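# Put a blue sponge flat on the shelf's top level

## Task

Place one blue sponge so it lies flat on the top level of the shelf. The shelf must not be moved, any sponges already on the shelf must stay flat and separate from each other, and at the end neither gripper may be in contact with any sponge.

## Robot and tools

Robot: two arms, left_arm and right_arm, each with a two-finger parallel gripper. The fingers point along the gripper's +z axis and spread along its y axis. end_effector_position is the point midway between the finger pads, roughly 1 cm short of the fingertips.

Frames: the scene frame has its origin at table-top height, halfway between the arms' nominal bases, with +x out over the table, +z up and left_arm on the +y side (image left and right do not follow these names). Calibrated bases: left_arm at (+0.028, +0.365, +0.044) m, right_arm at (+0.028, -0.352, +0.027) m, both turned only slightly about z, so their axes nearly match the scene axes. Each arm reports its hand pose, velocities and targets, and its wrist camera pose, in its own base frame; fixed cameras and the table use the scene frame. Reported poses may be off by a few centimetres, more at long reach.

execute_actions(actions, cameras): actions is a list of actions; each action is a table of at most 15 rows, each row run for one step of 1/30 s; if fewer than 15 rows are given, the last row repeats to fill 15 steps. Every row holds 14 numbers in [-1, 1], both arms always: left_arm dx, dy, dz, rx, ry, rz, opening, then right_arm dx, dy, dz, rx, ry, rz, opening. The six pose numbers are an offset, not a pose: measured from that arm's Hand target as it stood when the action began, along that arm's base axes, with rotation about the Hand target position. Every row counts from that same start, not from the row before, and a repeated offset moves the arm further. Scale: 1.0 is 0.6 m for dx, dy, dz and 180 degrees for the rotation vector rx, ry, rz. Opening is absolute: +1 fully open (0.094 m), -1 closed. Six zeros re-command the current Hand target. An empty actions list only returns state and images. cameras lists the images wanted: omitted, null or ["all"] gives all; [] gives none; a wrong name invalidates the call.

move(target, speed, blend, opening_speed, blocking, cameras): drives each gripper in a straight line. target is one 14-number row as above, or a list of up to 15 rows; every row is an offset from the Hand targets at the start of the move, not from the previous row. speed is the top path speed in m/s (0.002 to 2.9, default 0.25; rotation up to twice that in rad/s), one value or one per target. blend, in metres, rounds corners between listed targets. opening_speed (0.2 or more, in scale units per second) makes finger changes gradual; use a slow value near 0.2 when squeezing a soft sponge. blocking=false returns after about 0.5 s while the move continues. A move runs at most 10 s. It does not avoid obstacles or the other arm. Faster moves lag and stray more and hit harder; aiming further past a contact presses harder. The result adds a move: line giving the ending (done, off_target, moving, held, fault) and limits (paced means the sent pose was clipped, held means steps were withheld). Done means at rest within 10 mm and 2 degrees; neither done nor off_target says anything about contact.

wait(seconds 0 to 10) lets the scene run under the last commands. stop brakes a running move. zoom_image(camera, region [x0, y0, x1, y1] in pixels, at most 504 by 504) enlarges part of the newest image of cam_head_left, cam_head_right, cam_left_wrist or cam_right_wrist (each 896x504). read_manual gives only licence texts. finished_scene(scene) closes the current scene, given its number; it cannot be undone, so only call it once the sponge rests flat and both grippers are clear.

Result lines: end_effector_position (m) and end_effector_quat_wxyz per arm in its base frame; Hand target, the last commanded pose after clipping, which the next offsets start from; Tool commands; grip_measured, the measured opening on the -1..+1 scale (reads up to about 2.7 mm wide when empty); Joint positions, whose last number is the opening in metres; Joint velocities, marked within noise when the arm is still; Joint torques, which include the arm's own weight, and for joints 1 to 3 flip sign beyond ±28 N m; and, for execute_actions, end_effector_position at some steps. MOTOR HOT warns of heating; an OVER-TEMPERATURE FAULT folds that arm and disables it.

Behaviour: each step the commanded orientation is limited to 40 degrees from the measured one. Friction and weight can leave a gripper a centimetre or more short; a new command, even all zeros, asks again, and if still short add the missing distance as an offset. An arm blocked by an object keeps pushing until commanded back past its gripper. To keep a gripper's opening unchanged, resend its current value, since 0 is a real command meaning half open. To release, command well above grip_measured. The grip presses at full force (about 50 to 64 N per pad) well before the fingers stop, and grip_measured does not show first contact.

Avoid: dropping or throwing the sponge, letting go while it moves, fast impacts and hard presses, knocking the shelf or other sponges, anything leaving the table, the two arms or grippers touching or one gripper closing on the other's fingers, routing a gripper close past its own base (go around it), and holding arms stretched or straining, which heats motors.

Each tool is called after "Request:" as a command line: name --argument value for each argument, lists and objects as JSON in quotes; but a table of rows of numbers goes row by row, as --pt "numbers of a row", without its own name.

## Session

Request:
execute_actions --actions '[]'

Scene clock: 0.00 s.
left_arm: end_effector_position=(+0.4062, +0.0450, +0.1053) grip_measured=+1.000 end_effector_quat_wxyz=(+0.570, -0.097, +0.805, +0.133) | right_arm: end_effector_position=(+0.4027, -0.0245, +0.1138) grip_measured=+1.000 end_effector_quat_wxyz=(+0.606, +0.063, +0.791, -0.059)
Joint positions: left_arm=[-0.056 1.587 0.449 0.792 -0.383 -0.025 0.094] | right_arm=[0.02 1.559 0.378 0.914 0.19 0.035 0.094]
Joint velocities: within noise
Joint torques (N m): no reading
Motor temperatures (°C): left_arm=[26 27 28 25 24 27 28] | right_arm=[27 29 26 27 27 28 28]
Heat: left arm: 28 °C; right arm: 29 °C.
Hand target: left_arm +0.4116, +0.0458, +0.1221; +0.590, -0.105, +0.790, +0.131 | right_arm +0.4073, -0.0259, +0.1300; +0.624, +0.070, +0.776, -0.058
Tool commands: left_gripper/opening=+1.0 right_gripper/opening=+1.0

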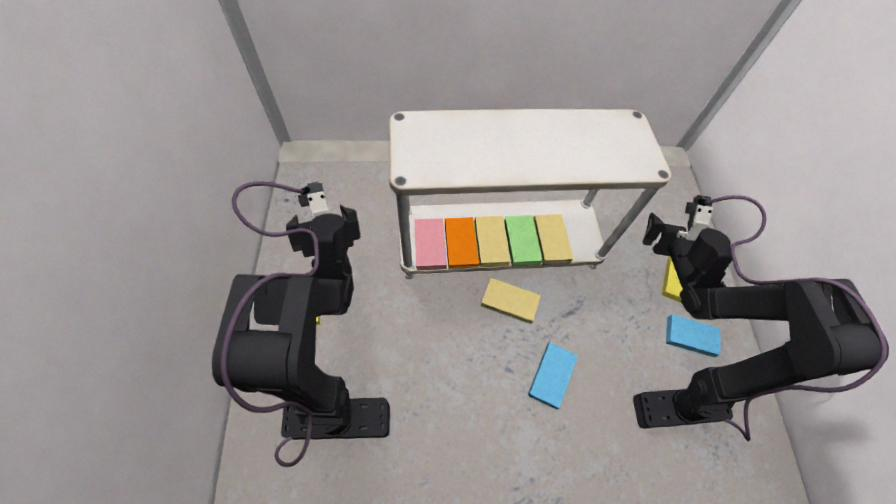

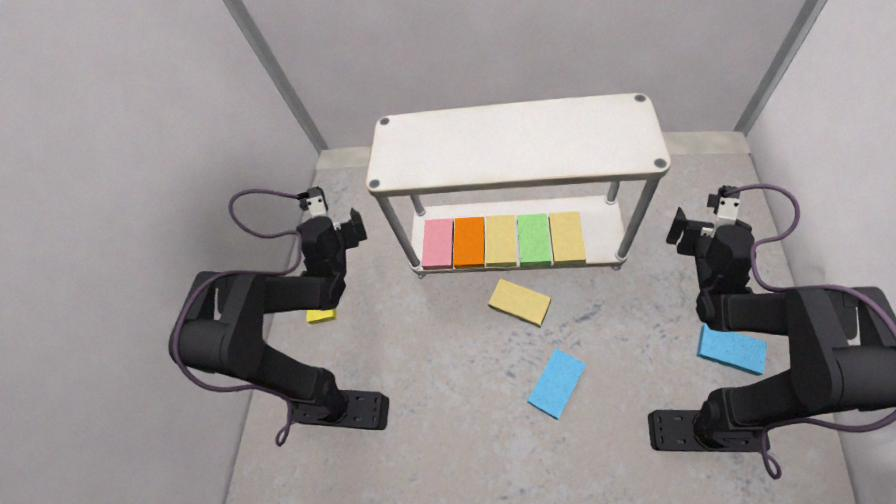

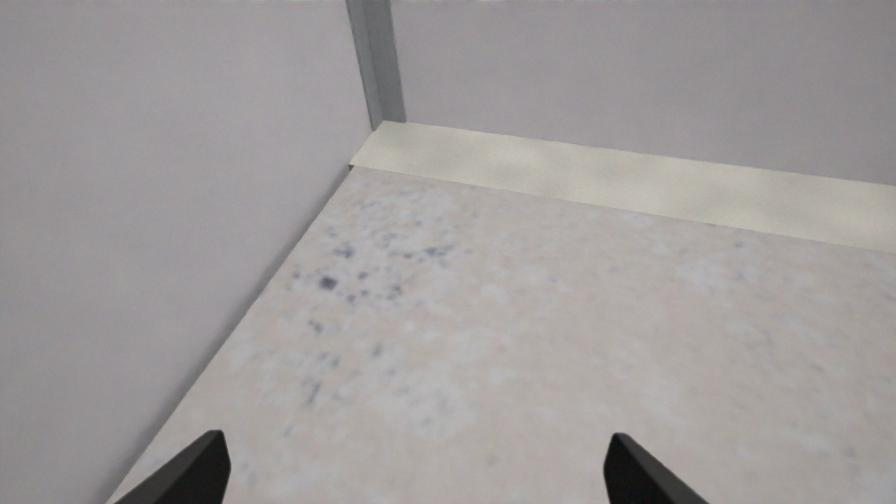

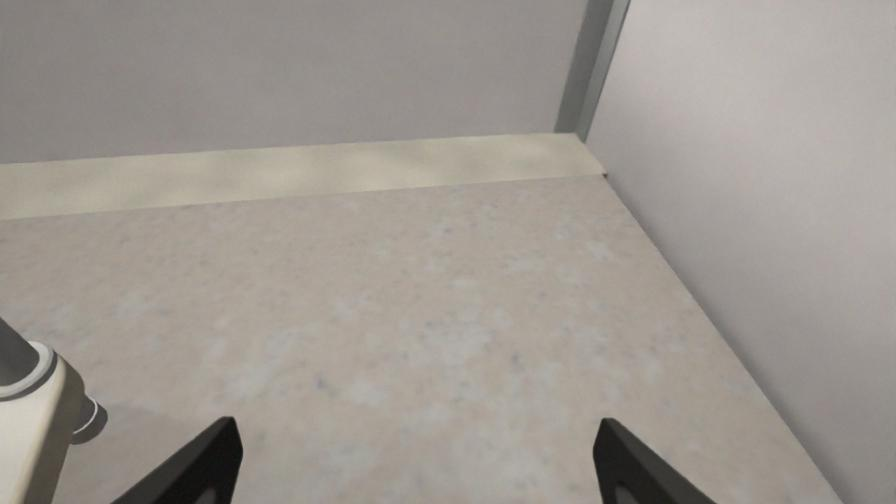

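Request:
move --pt "-0.553 -0.576 0.213 0.2515 0.395 -0.4904 1 0 0 0 0 0 0 1" --pt "-0.553 -0.776 0.0 -0.013 0.1686 -0.247 1 0 0 0 0 0 0 1" --speed 0.4 --blend '[0.03,0]'

Scene clock: 6.93 s.
left_arm: end_effector_position=(+0.0733, -0.4155, +0.1179) grip_measured=+1.000 end_effector_quat_wxyz=(+0.349, +0.240, +0.902, -0.084) | right_arm: end_effector_position=(+0.4027, -0.0245, +0.1138) grip_measured=+1.000 end_effector_quat_wxyz=(+0.606, +0.063, +0.791, -0.059)
Joint positions: left_arm=[-1.662 1.842 1.375 -0.762 -0.664 -1.024 0.094] | right_arm=[0.02 1.559 0.378 0.914 0.19 0.035 0.094]
Joint velocities: within noise
Joint torques (N m): left_arm=[-0.28 -6.34 4.57 1.06 -0.76 -0.09] | right_arm=[-0.09 -5.93 5.15 2.2 -0.01 0]
Motor temperatures (°C): left_arm=[26 27 29 26 25 27 28] | right_arm=[27 29 27 29 27 28 28]
Heat: left arm: 29 °C; right arm: 29 °C.
Hand target: left_arm +0.0798, -0.4198, +0.1221; +0.371, +0.223, +0.897, -0.093 | right_arm +0.4073, -0.0259, +0.1300; +0.624, +0.070, +0.776, -0.058
Off the commanded pose: left_arm 0.009 m, 3 deg | right_arm 0.017 m, 3 deg.
move: off_target (left_arm, right_arm)

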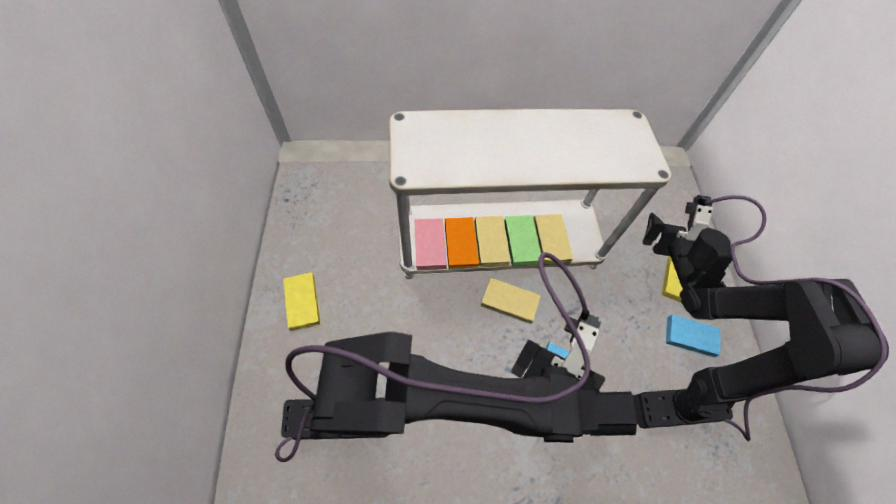

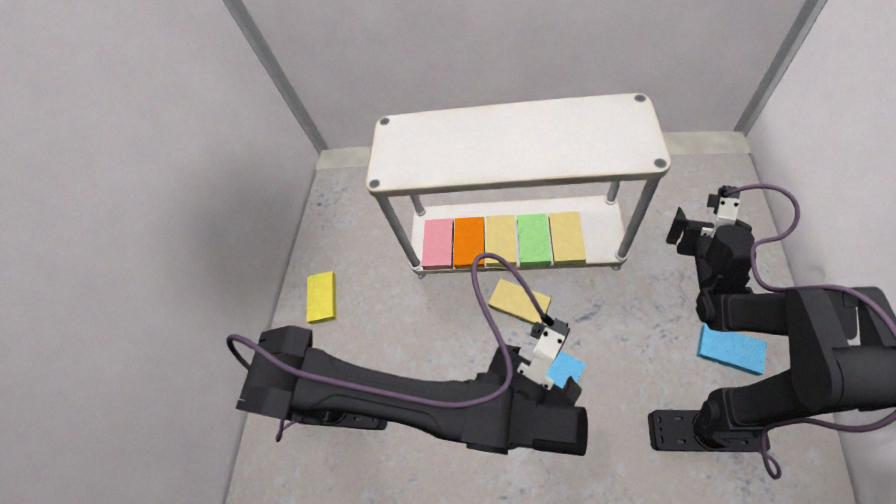

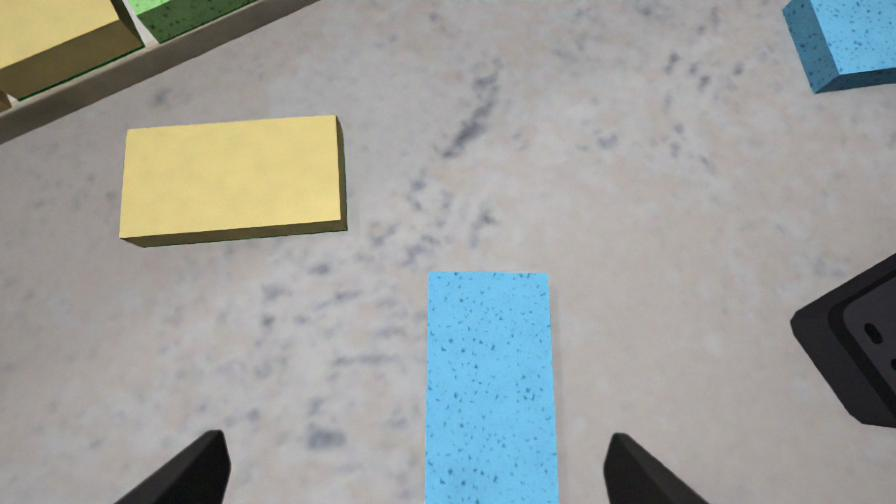

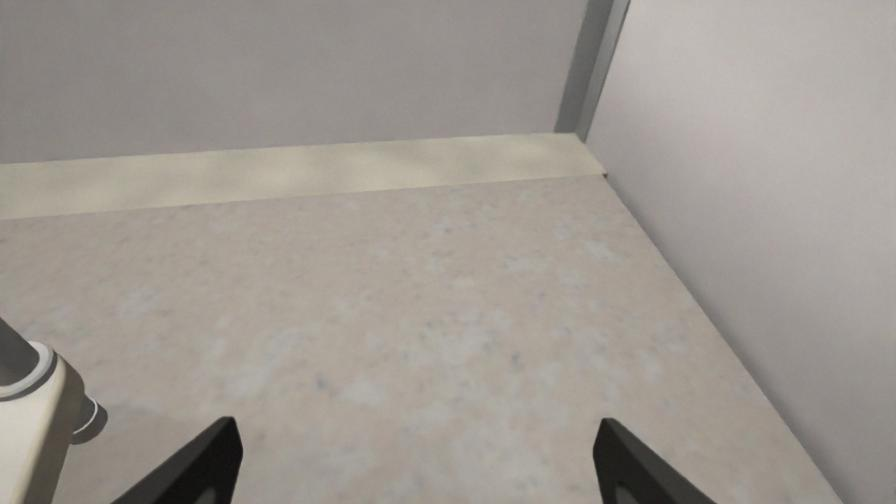

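Request:
move --pt "-0.001 -0.064 -0.12 0 0 0 1 0 0 0 0 0 0 1" --pt "-0.001 -0.064 -0.233 0 0 0 1 0 0 0 0 0 0 1" --pt "-0.001 -0.064 -0.233 0 0 0 0.2 0 0 0 0 0 0 1" --speed '[0.2,0.1,0.1]' --opening_speed 0.8 --cameras '["cam_head_left","cam_head_right","cam_left_wrist"]'

Scene clock: 11.07 s.
left_arm: end_effector_position=(+0.0707, -0.4579, -0.0185) grip_measured=+0.321 end_effector_quat_wxyz=(+0.354, +0.236, +0.900, -0.090) | right_arm: end_effector_position=(+0.4027, -0.0245, +0.1138) grip_measured=+1.000 end_effector_quat_wxyz=(+0.606, +0.063, +0.791, -0.059)
Joint positions: left_arm=[-1.662 2.204 1.309 -0.318 -0.673 -1.024 0.062] | right_arm=[0.02 1.559 0.378 0.914 0.19 0.035 0.094]
Joint velocities: within noise
Joint torques (N m): left_arm=[0.25 -7.97 3.29 1.05 -0.62 0.01] | right_arm=[-0.1 -5.91 5.15 2.2 -0.01 0]
Motor temperatures (°C): left_arm=[26 28 29 26 25 27 28] | right_arm=[27 30 27 30 27 28 28]
Heat: left arm: 29 °C; right arm: 30 °C.
Hand target: left_arm +0.0792, -0.4582, -0.0177; +0.371, +0.223, +0.897, -0.093 | right_arm +0.4073, -0.0259, +0.1300; +0.624, +0.070, +0.776, -0.058
Off the commanded pose: left_arm 0.009 m, 2 deg | right_arm 0.017 m, 3 deg.
move: off_target (right_arm); target 3's new opening was sent with left_arm's hand 0.009 m and 3 deg from that target
Images, in order (width x height): cam_head_left 896x504, cam_head_right 896x504, cam_left_wrist 896x504.

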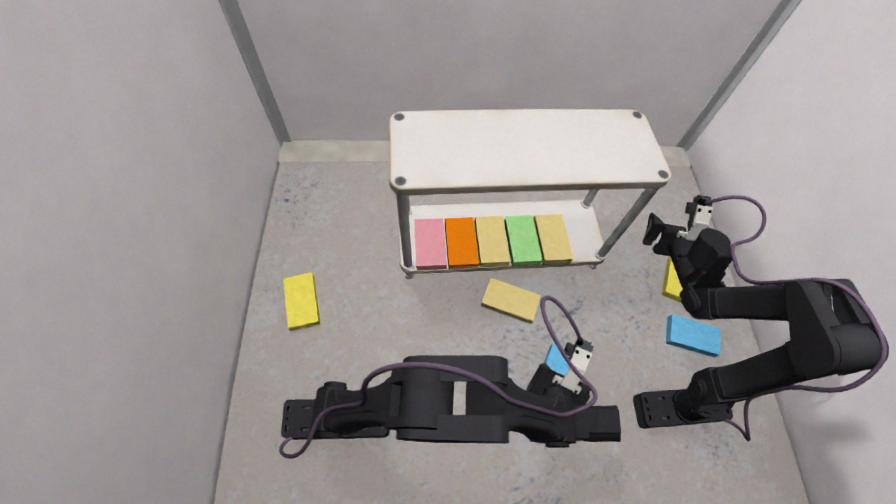

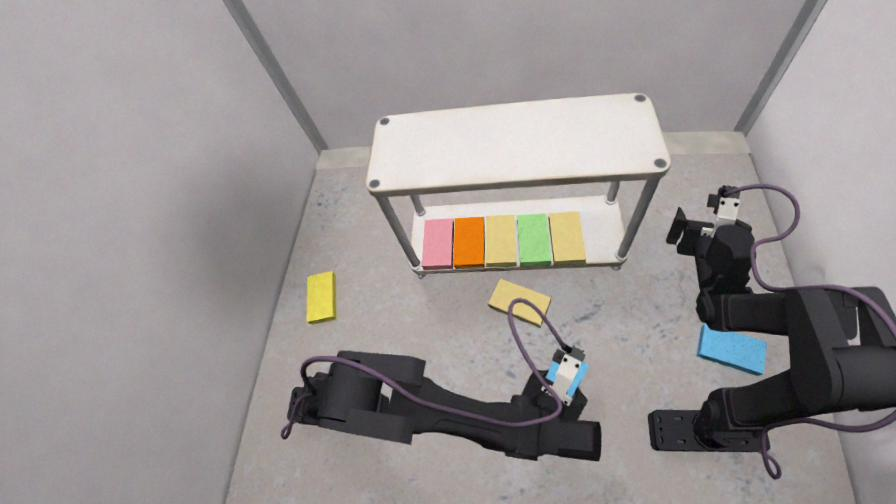

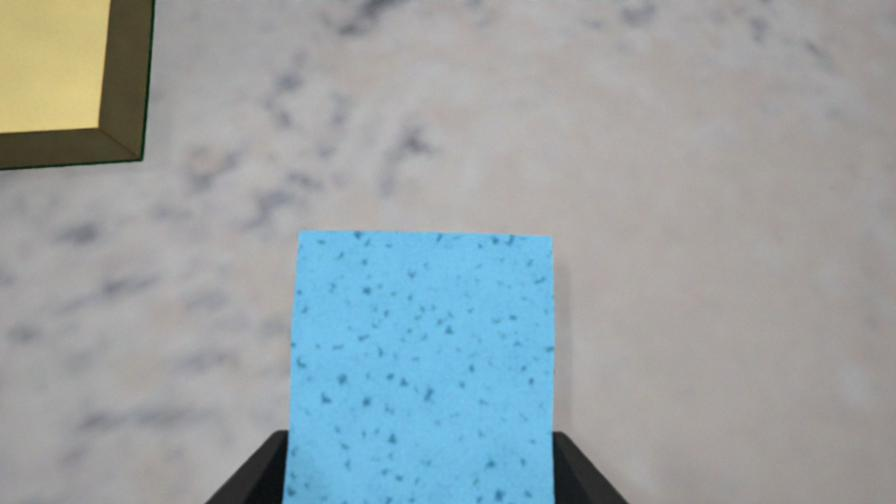

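Request:
move --pt "0 0 0.28 0 0 0 0.2 0 0 0 0 0 0 1" --pt "0.268 0.447 0.671 0 0 -0.035 0.2 0 0 0 0 0 0 1" --pt "0.508 0.364 0.671 0 0 -0.035 0.2 0 0 0 0 0 0 1" --speed '[0.2,0.3,0.15]' --blend '[0.05,0.0,0]' --cameras '["cam_head_left","cam_head_right","cam_left_wrist"]'

Request:
zoom_image --camera "cam_head_right" --region '[350, 70, 510, 210]'

Scene clock: 16.47 s.
left_arm: end_effector_position=(+0.3882, -0.2422, +0.3758) grip_measured=+0.314 end_effector_quat_wxyz=(+0.362, +0.267, +0.887, -0.108) | right_arm: end_effector_position=(+0.4027, -0.0245, +0.1138) grip_measured=+1.000 end_effector_quat_wxyz=(+0.606, +0.063, +0.791, -0.059)
Joint positions: left_arm=[-0.551 1.951 2.563 -1.409 0.022 0.025 0.062] | right_arm=[0.02 1.559 0.378 0.914 0.19 0.035 0.094]
Joint velocities: within noise
Joint torques (N m): left_arm=[0.46 -5.9 7.43 1.07 0.11 0.05] | right_arm=[-0.09 -5.9 5.16 2.2 -0.01 0]
Motor temperatures (°C): left_arm=[26 29 29 26 25 27 28] | right_arm=[27 30 27 31 27 28 28]
Heat: left arm: 29 °C; right arm: 31 °C.
Hand target: left_arm +0.3840, -0.2398, +0.3849; +0.365, +0.272, +0.883, -0.113 | right_arm +0.4073, -0.0259, +0.1300; +0.624, +0.070, +0.776, -0.058
Off the commanded pose: left_arm 0.010 m, 1 deg | right_arm 0.017 m, 3 deg.
move: off_target (right_arm)
Images, in order (width x height): cam_head_left 896x504, cam_head_right 896x504, cam_left_wrist 896x504.

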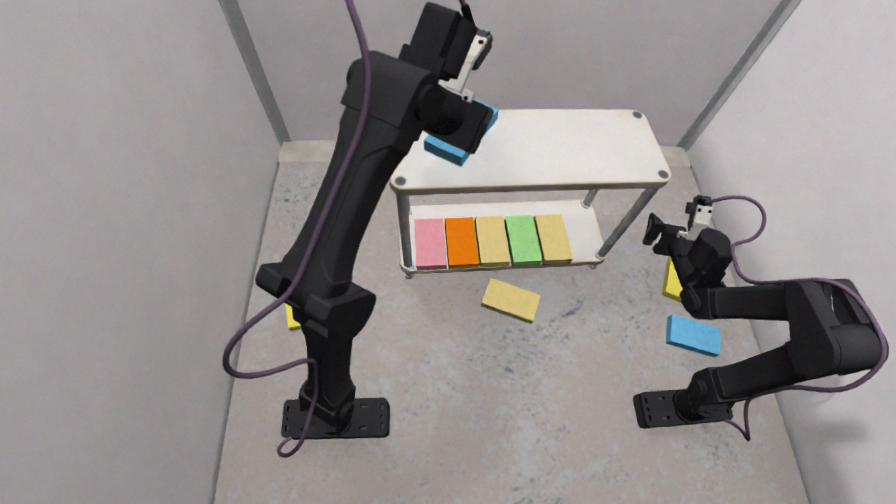

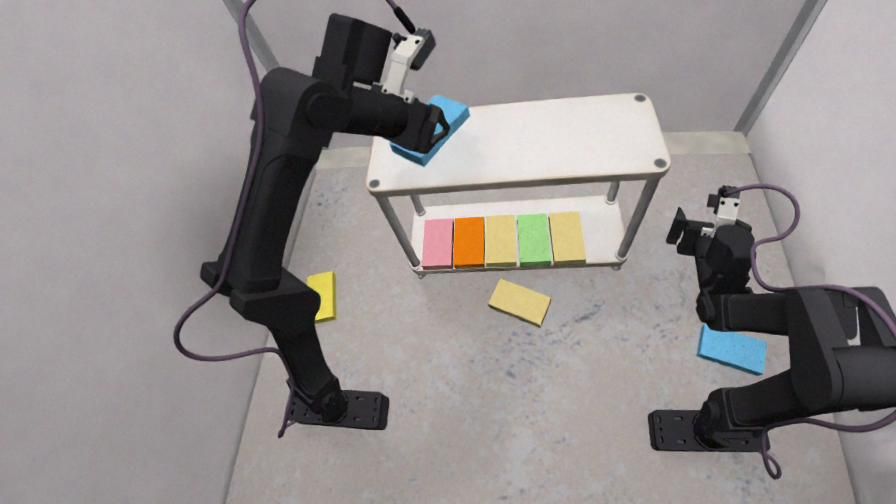

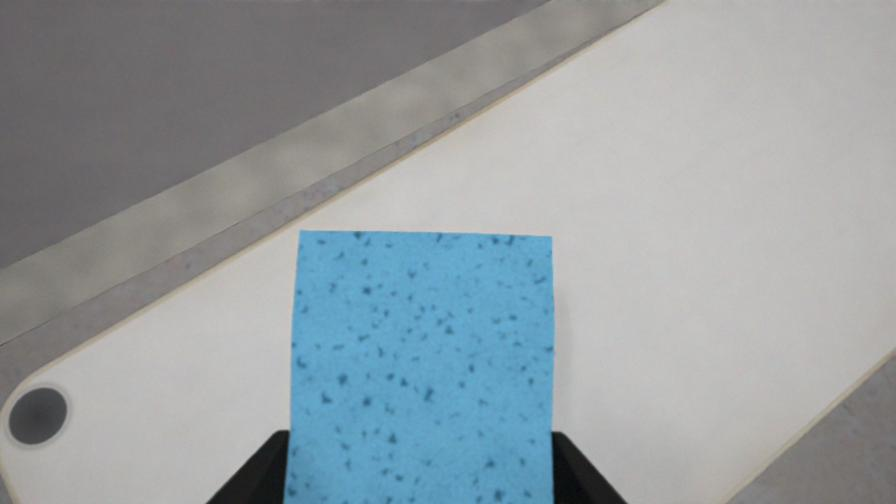

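Scaled by 3.150 from the camera's 896x504 image, which has a finer 1280x720 frame.

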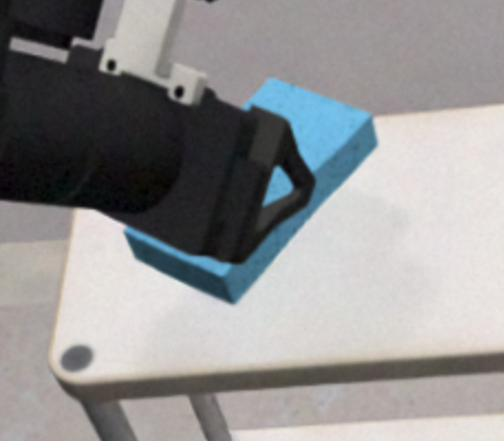

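Request:
move --pt "0 0 -0.05 0 0 0 0.2 0 0 0 0 0 0 1" --pt "-0.006 0.003 -0.09 0.006 0.008 0 0.2 0 0 0 0 0 0 1" --speed '[0.08,0.04]' --cameras '["cam_head_left","cam_head_right","cam_left_wrist"]'

Request:
zoom_image --camera "cam_head_right" --region '[350, 70, 510, 210]'

Scene clock: 18.33 s.
left_arm: end_effector_position=(+0.3820, -0.2383, +0.3373) grip_measured=+0.314 end_effector_quat_wxyz=(+0.358, +0.273, +0.887, -0.105) | right_arm: end_effector_position=(+0.4027, -0.0245, +0.1138) grip_measured=+1.000 end_effector_quat_wxyz=(+0.606, +0.063, +0.791, -0.059)
Joint positions: left_arm=[-0.551 1.751 2.092 -1.147 0.022 0.038 0.062] | right_arm=[0.02 1.559 0.378 0.914 0.19 0.035 0.094]
Joint velocities: within noise
Joint torques (N m): left_arm=[0.29 -6.15 2.55 1.41 0.08 0.03] | right_arm=[-0.1 -5.93 5.16 2.19 -0.01 0]
Motor temperatures (°C): left_arm=[26 29 29 26 25 27 28] | right_arm=[27 30 27 31 27 28 28]
Heat: left arm: 29 °C; right arm: 31 °C.
Hand target: left_arm +0.3804, -0.2380, +0.3309; +0.351, +0.274, +0.889, -0.108 | right_arm +0.4073, -0.0259, +0.1300; +0.624, +0.070, +0.776, -0.058
Off the commanded pose: left_arm 0.007 m, 1 deg | right_arm 0.017 m, 3 deg.
move: off_target (right_arm)
Images, in order (width x height): cam_head_left 896x504, cam_head_right 896x504, cam_left_wrist 896x504.

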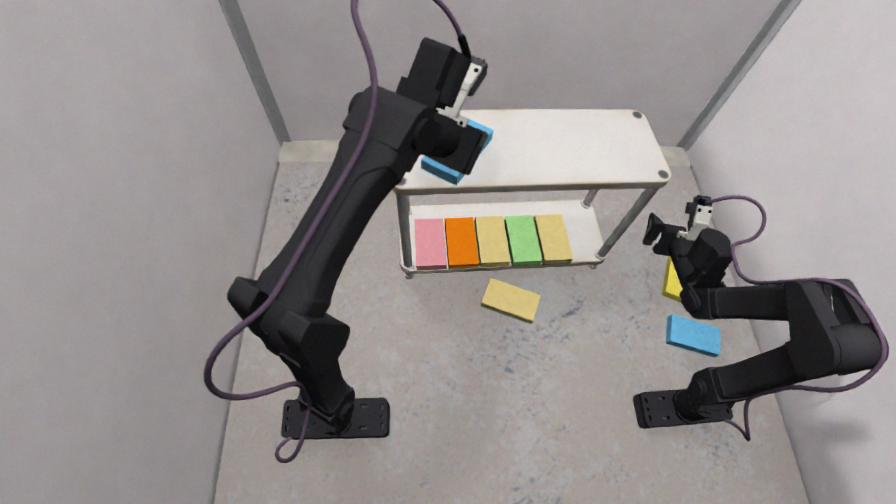

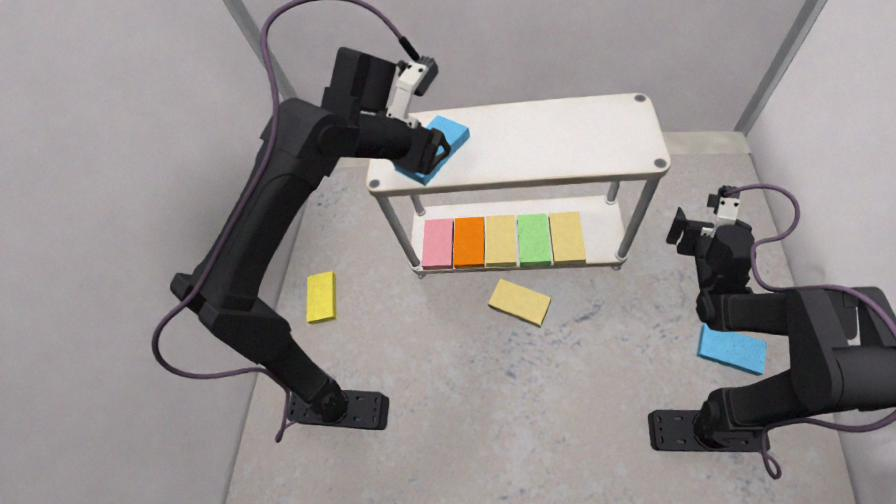

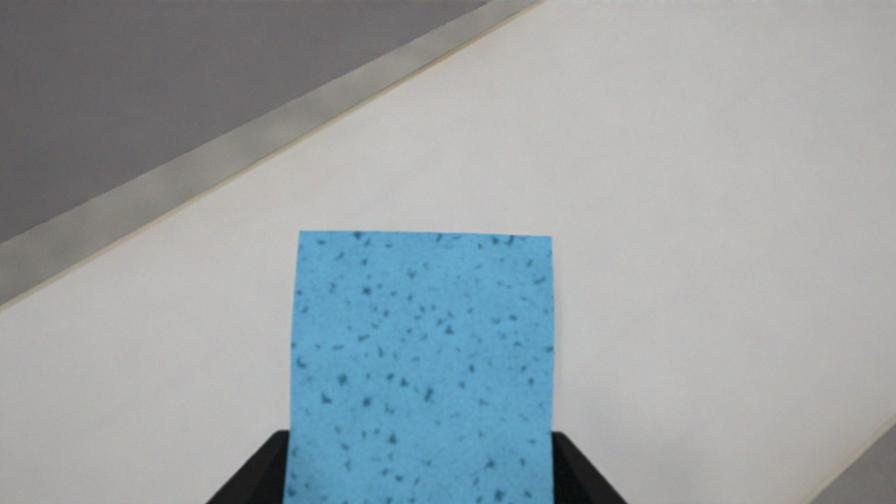

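Scaled by 3.150 from the camera's 896x504 image, which has a finer 1280x720 frame.

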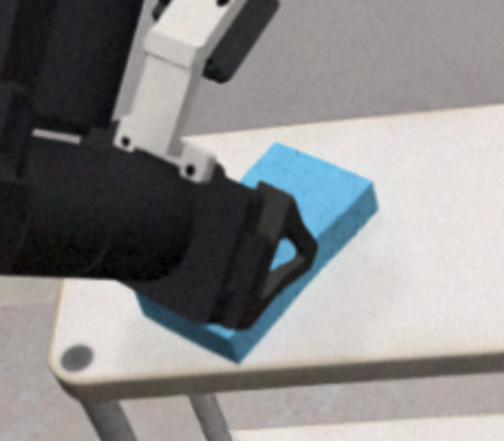

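Request:
move --target '[-0.002,0.002,-0.018,0.006,0.008,0,0.2,0,0,0,0,0,0,1]' --speed 0.04 --cameras '["cam_head_right"]'

Request:
zoom_image --camera "cam_head_right" --region '[350, 70, 510, 210]'

Scene clock: 19.50 s.
left_arm: end_effector_position=(+0.3819, -0.2383, +0.3368) grip_measured=+0.314 end_effector_quat_wxyz=(+0.360, +0.274, +0.886, -0.105) | right_arm: end_effector_position=(+0.4027, -0.0245, +0.1138) grip_measured=+1.000 end_effector_quat_wxyz=(+0.606, +0.063, +0.791, -0.059)
Joint positions: left_arm=[-0.551 1.744 2.076 -1.134 0.022 0.039 0.062] | right_arm=[0.02 1.559 0.378 0.914 0.19 0.035 0.094]
Joint velocities: within noise
Joint torques (N m): left_arm=[0.29 -5.41 2.28 1.24 0.06 0.04] | right_arm=[-0.09 -5.91 5.15 2.19 -0.01 0]
Motor temperatures (°C): left_arm=[26 29 29 26 25 27 28] | right_arm=[27 30 27 32 27 28 28]
Heat: left arm: 29 °C; right arm: 32 °C.
Hand target: left_arm +0.3792, -0.2368, +0.3201; +0.338, +0.276, +0.894, -0.103 | right_arm +0.4073, -0.0259, +0.1300; +0.624, +0.070, +0.776, -0.058
Off the commanded pose: left_arm 0.017 m, 3 deg | right_arm 0.017 m, 3 deg.
move: off_target (left_arm, right_arm)
Images, in order (width x height): cam_head_right 896x504.

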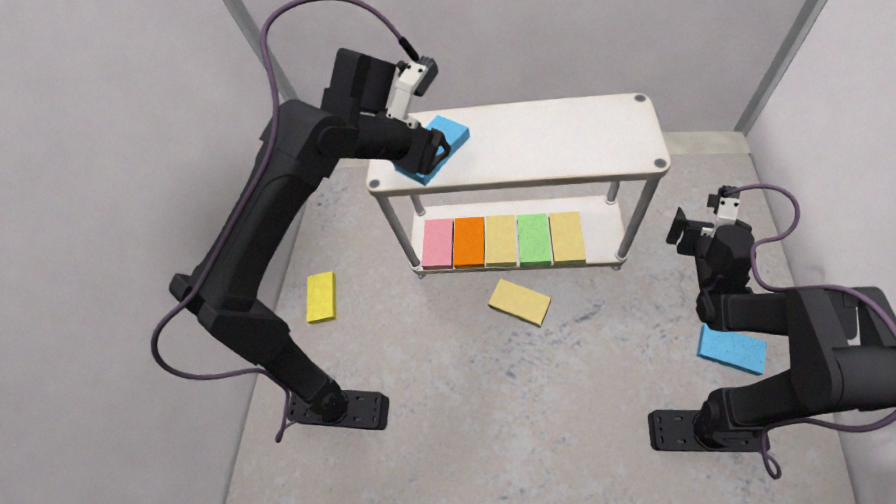

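Scaled by 3.150 from the camera's 896x504 image, which has a finer 1280x720 frame.

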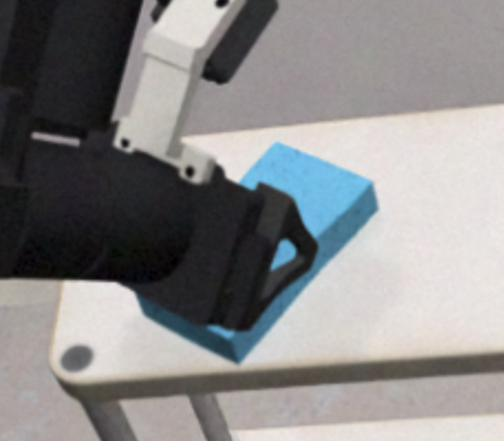

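Firmly seated. Release and retreat along the tool axis.

Request:
move --pt "0.004 -0.004 0.012 0 0 0 0.2 0 0 0 0 0 0 1" --pt "0.004 -0.004 0.012 0 0 0 1 0 0 0 0 0 0 1" --pt "-0.1 0.067 0.145 0 0 0 1 0 0 0 0 0 0 1" --speed '[0.04,0.1,0.1]' --opening_speed 0.6 --cameras '["cam_head_left","cam_head_right","cam_left_wrist"]'

Scene clock: 24.80 s.
left_arm: end_effector_position=(+0.3300, -0.2039, +0.3933) grip_measured=+0.997 end_effector_quat_wxyz=(+0.340, +0.272, +0.895, -0.100) | right_arm: end_effector_position=(+0.4027, -0.0245, +0.1138) grip_measured=+1.000 end_effector_quat_wxyz=(+0.606, +0.063, +0.791, -0.059)
Joint positions: left_arm=[-0.545 1.77 2.458 -1.535 0.024 0.036 0.094] | right_arm=[0.02 1.559 0.378 0.914 0.19 0.035 0.094]
Joint velocities: within noise
Joint torques (N m): left_arm=[0.49 -5.98 5.85 1 0.13 0.06] | right_arm=[-0.09 -5.93 5.16 2.2 -0.01 0]
Motor temperatures (°C): left_arm=[26 29 29 26 25 27 28] | right_arm=[27 30 27 32 27 28 28]
Heat: left arm: 29 °C; right arm: 32 °C.
Hand target: left_arm +0.3192, -0.1966, +0.4071; +0.338, +0.276, +0.894, -0.103 | right_arm +0.4073, -0.0259, +0.1300; +0.624, +0.070, +0.776, -0.058
Off the commanded pose: left_arm 0.019 m, 1 deg | right_arm 0.017 m, 3 deg.
joint sent to its limit (left arm) — joint 4 (wrist pitch), lower limit. The joint targets are off in position, not in orientation.
move: off_target (left_arm, right_arm); target 2's new opening was sent with left_arm's hand 0.010 m and 3 deg from that target
Images, in order (width x height): cam_head_left 896x504, cam_head_right 896x504, cam_left_wrist 896x504.

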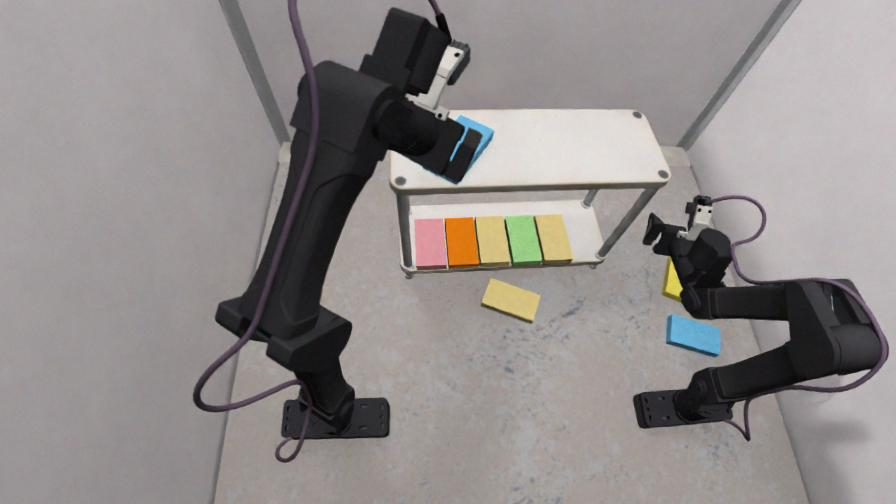

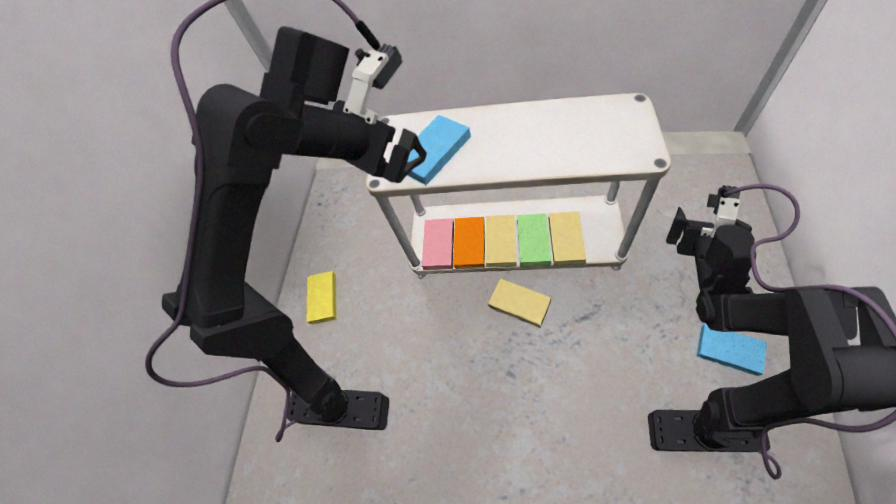

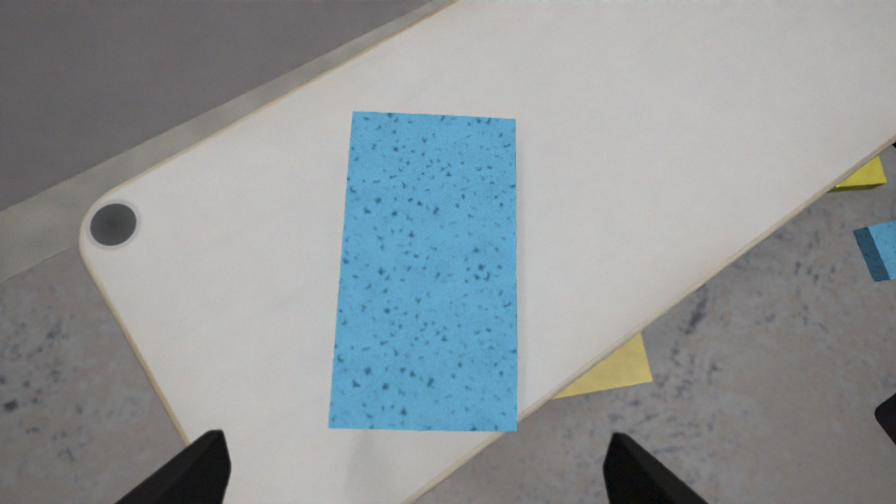

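Request:
zoom_image --camera "cam_head_right" --region '[360, 90, 490, 210]'

Scaled by 3.877 from the camera's 896x504 image, which has a finer 1280x720 frame.

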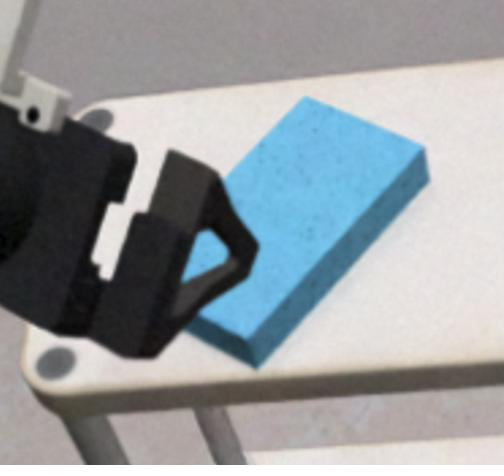

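Fully inside the edge.

Request:
finished_scene --scene 3

The scene is finished: the task was done.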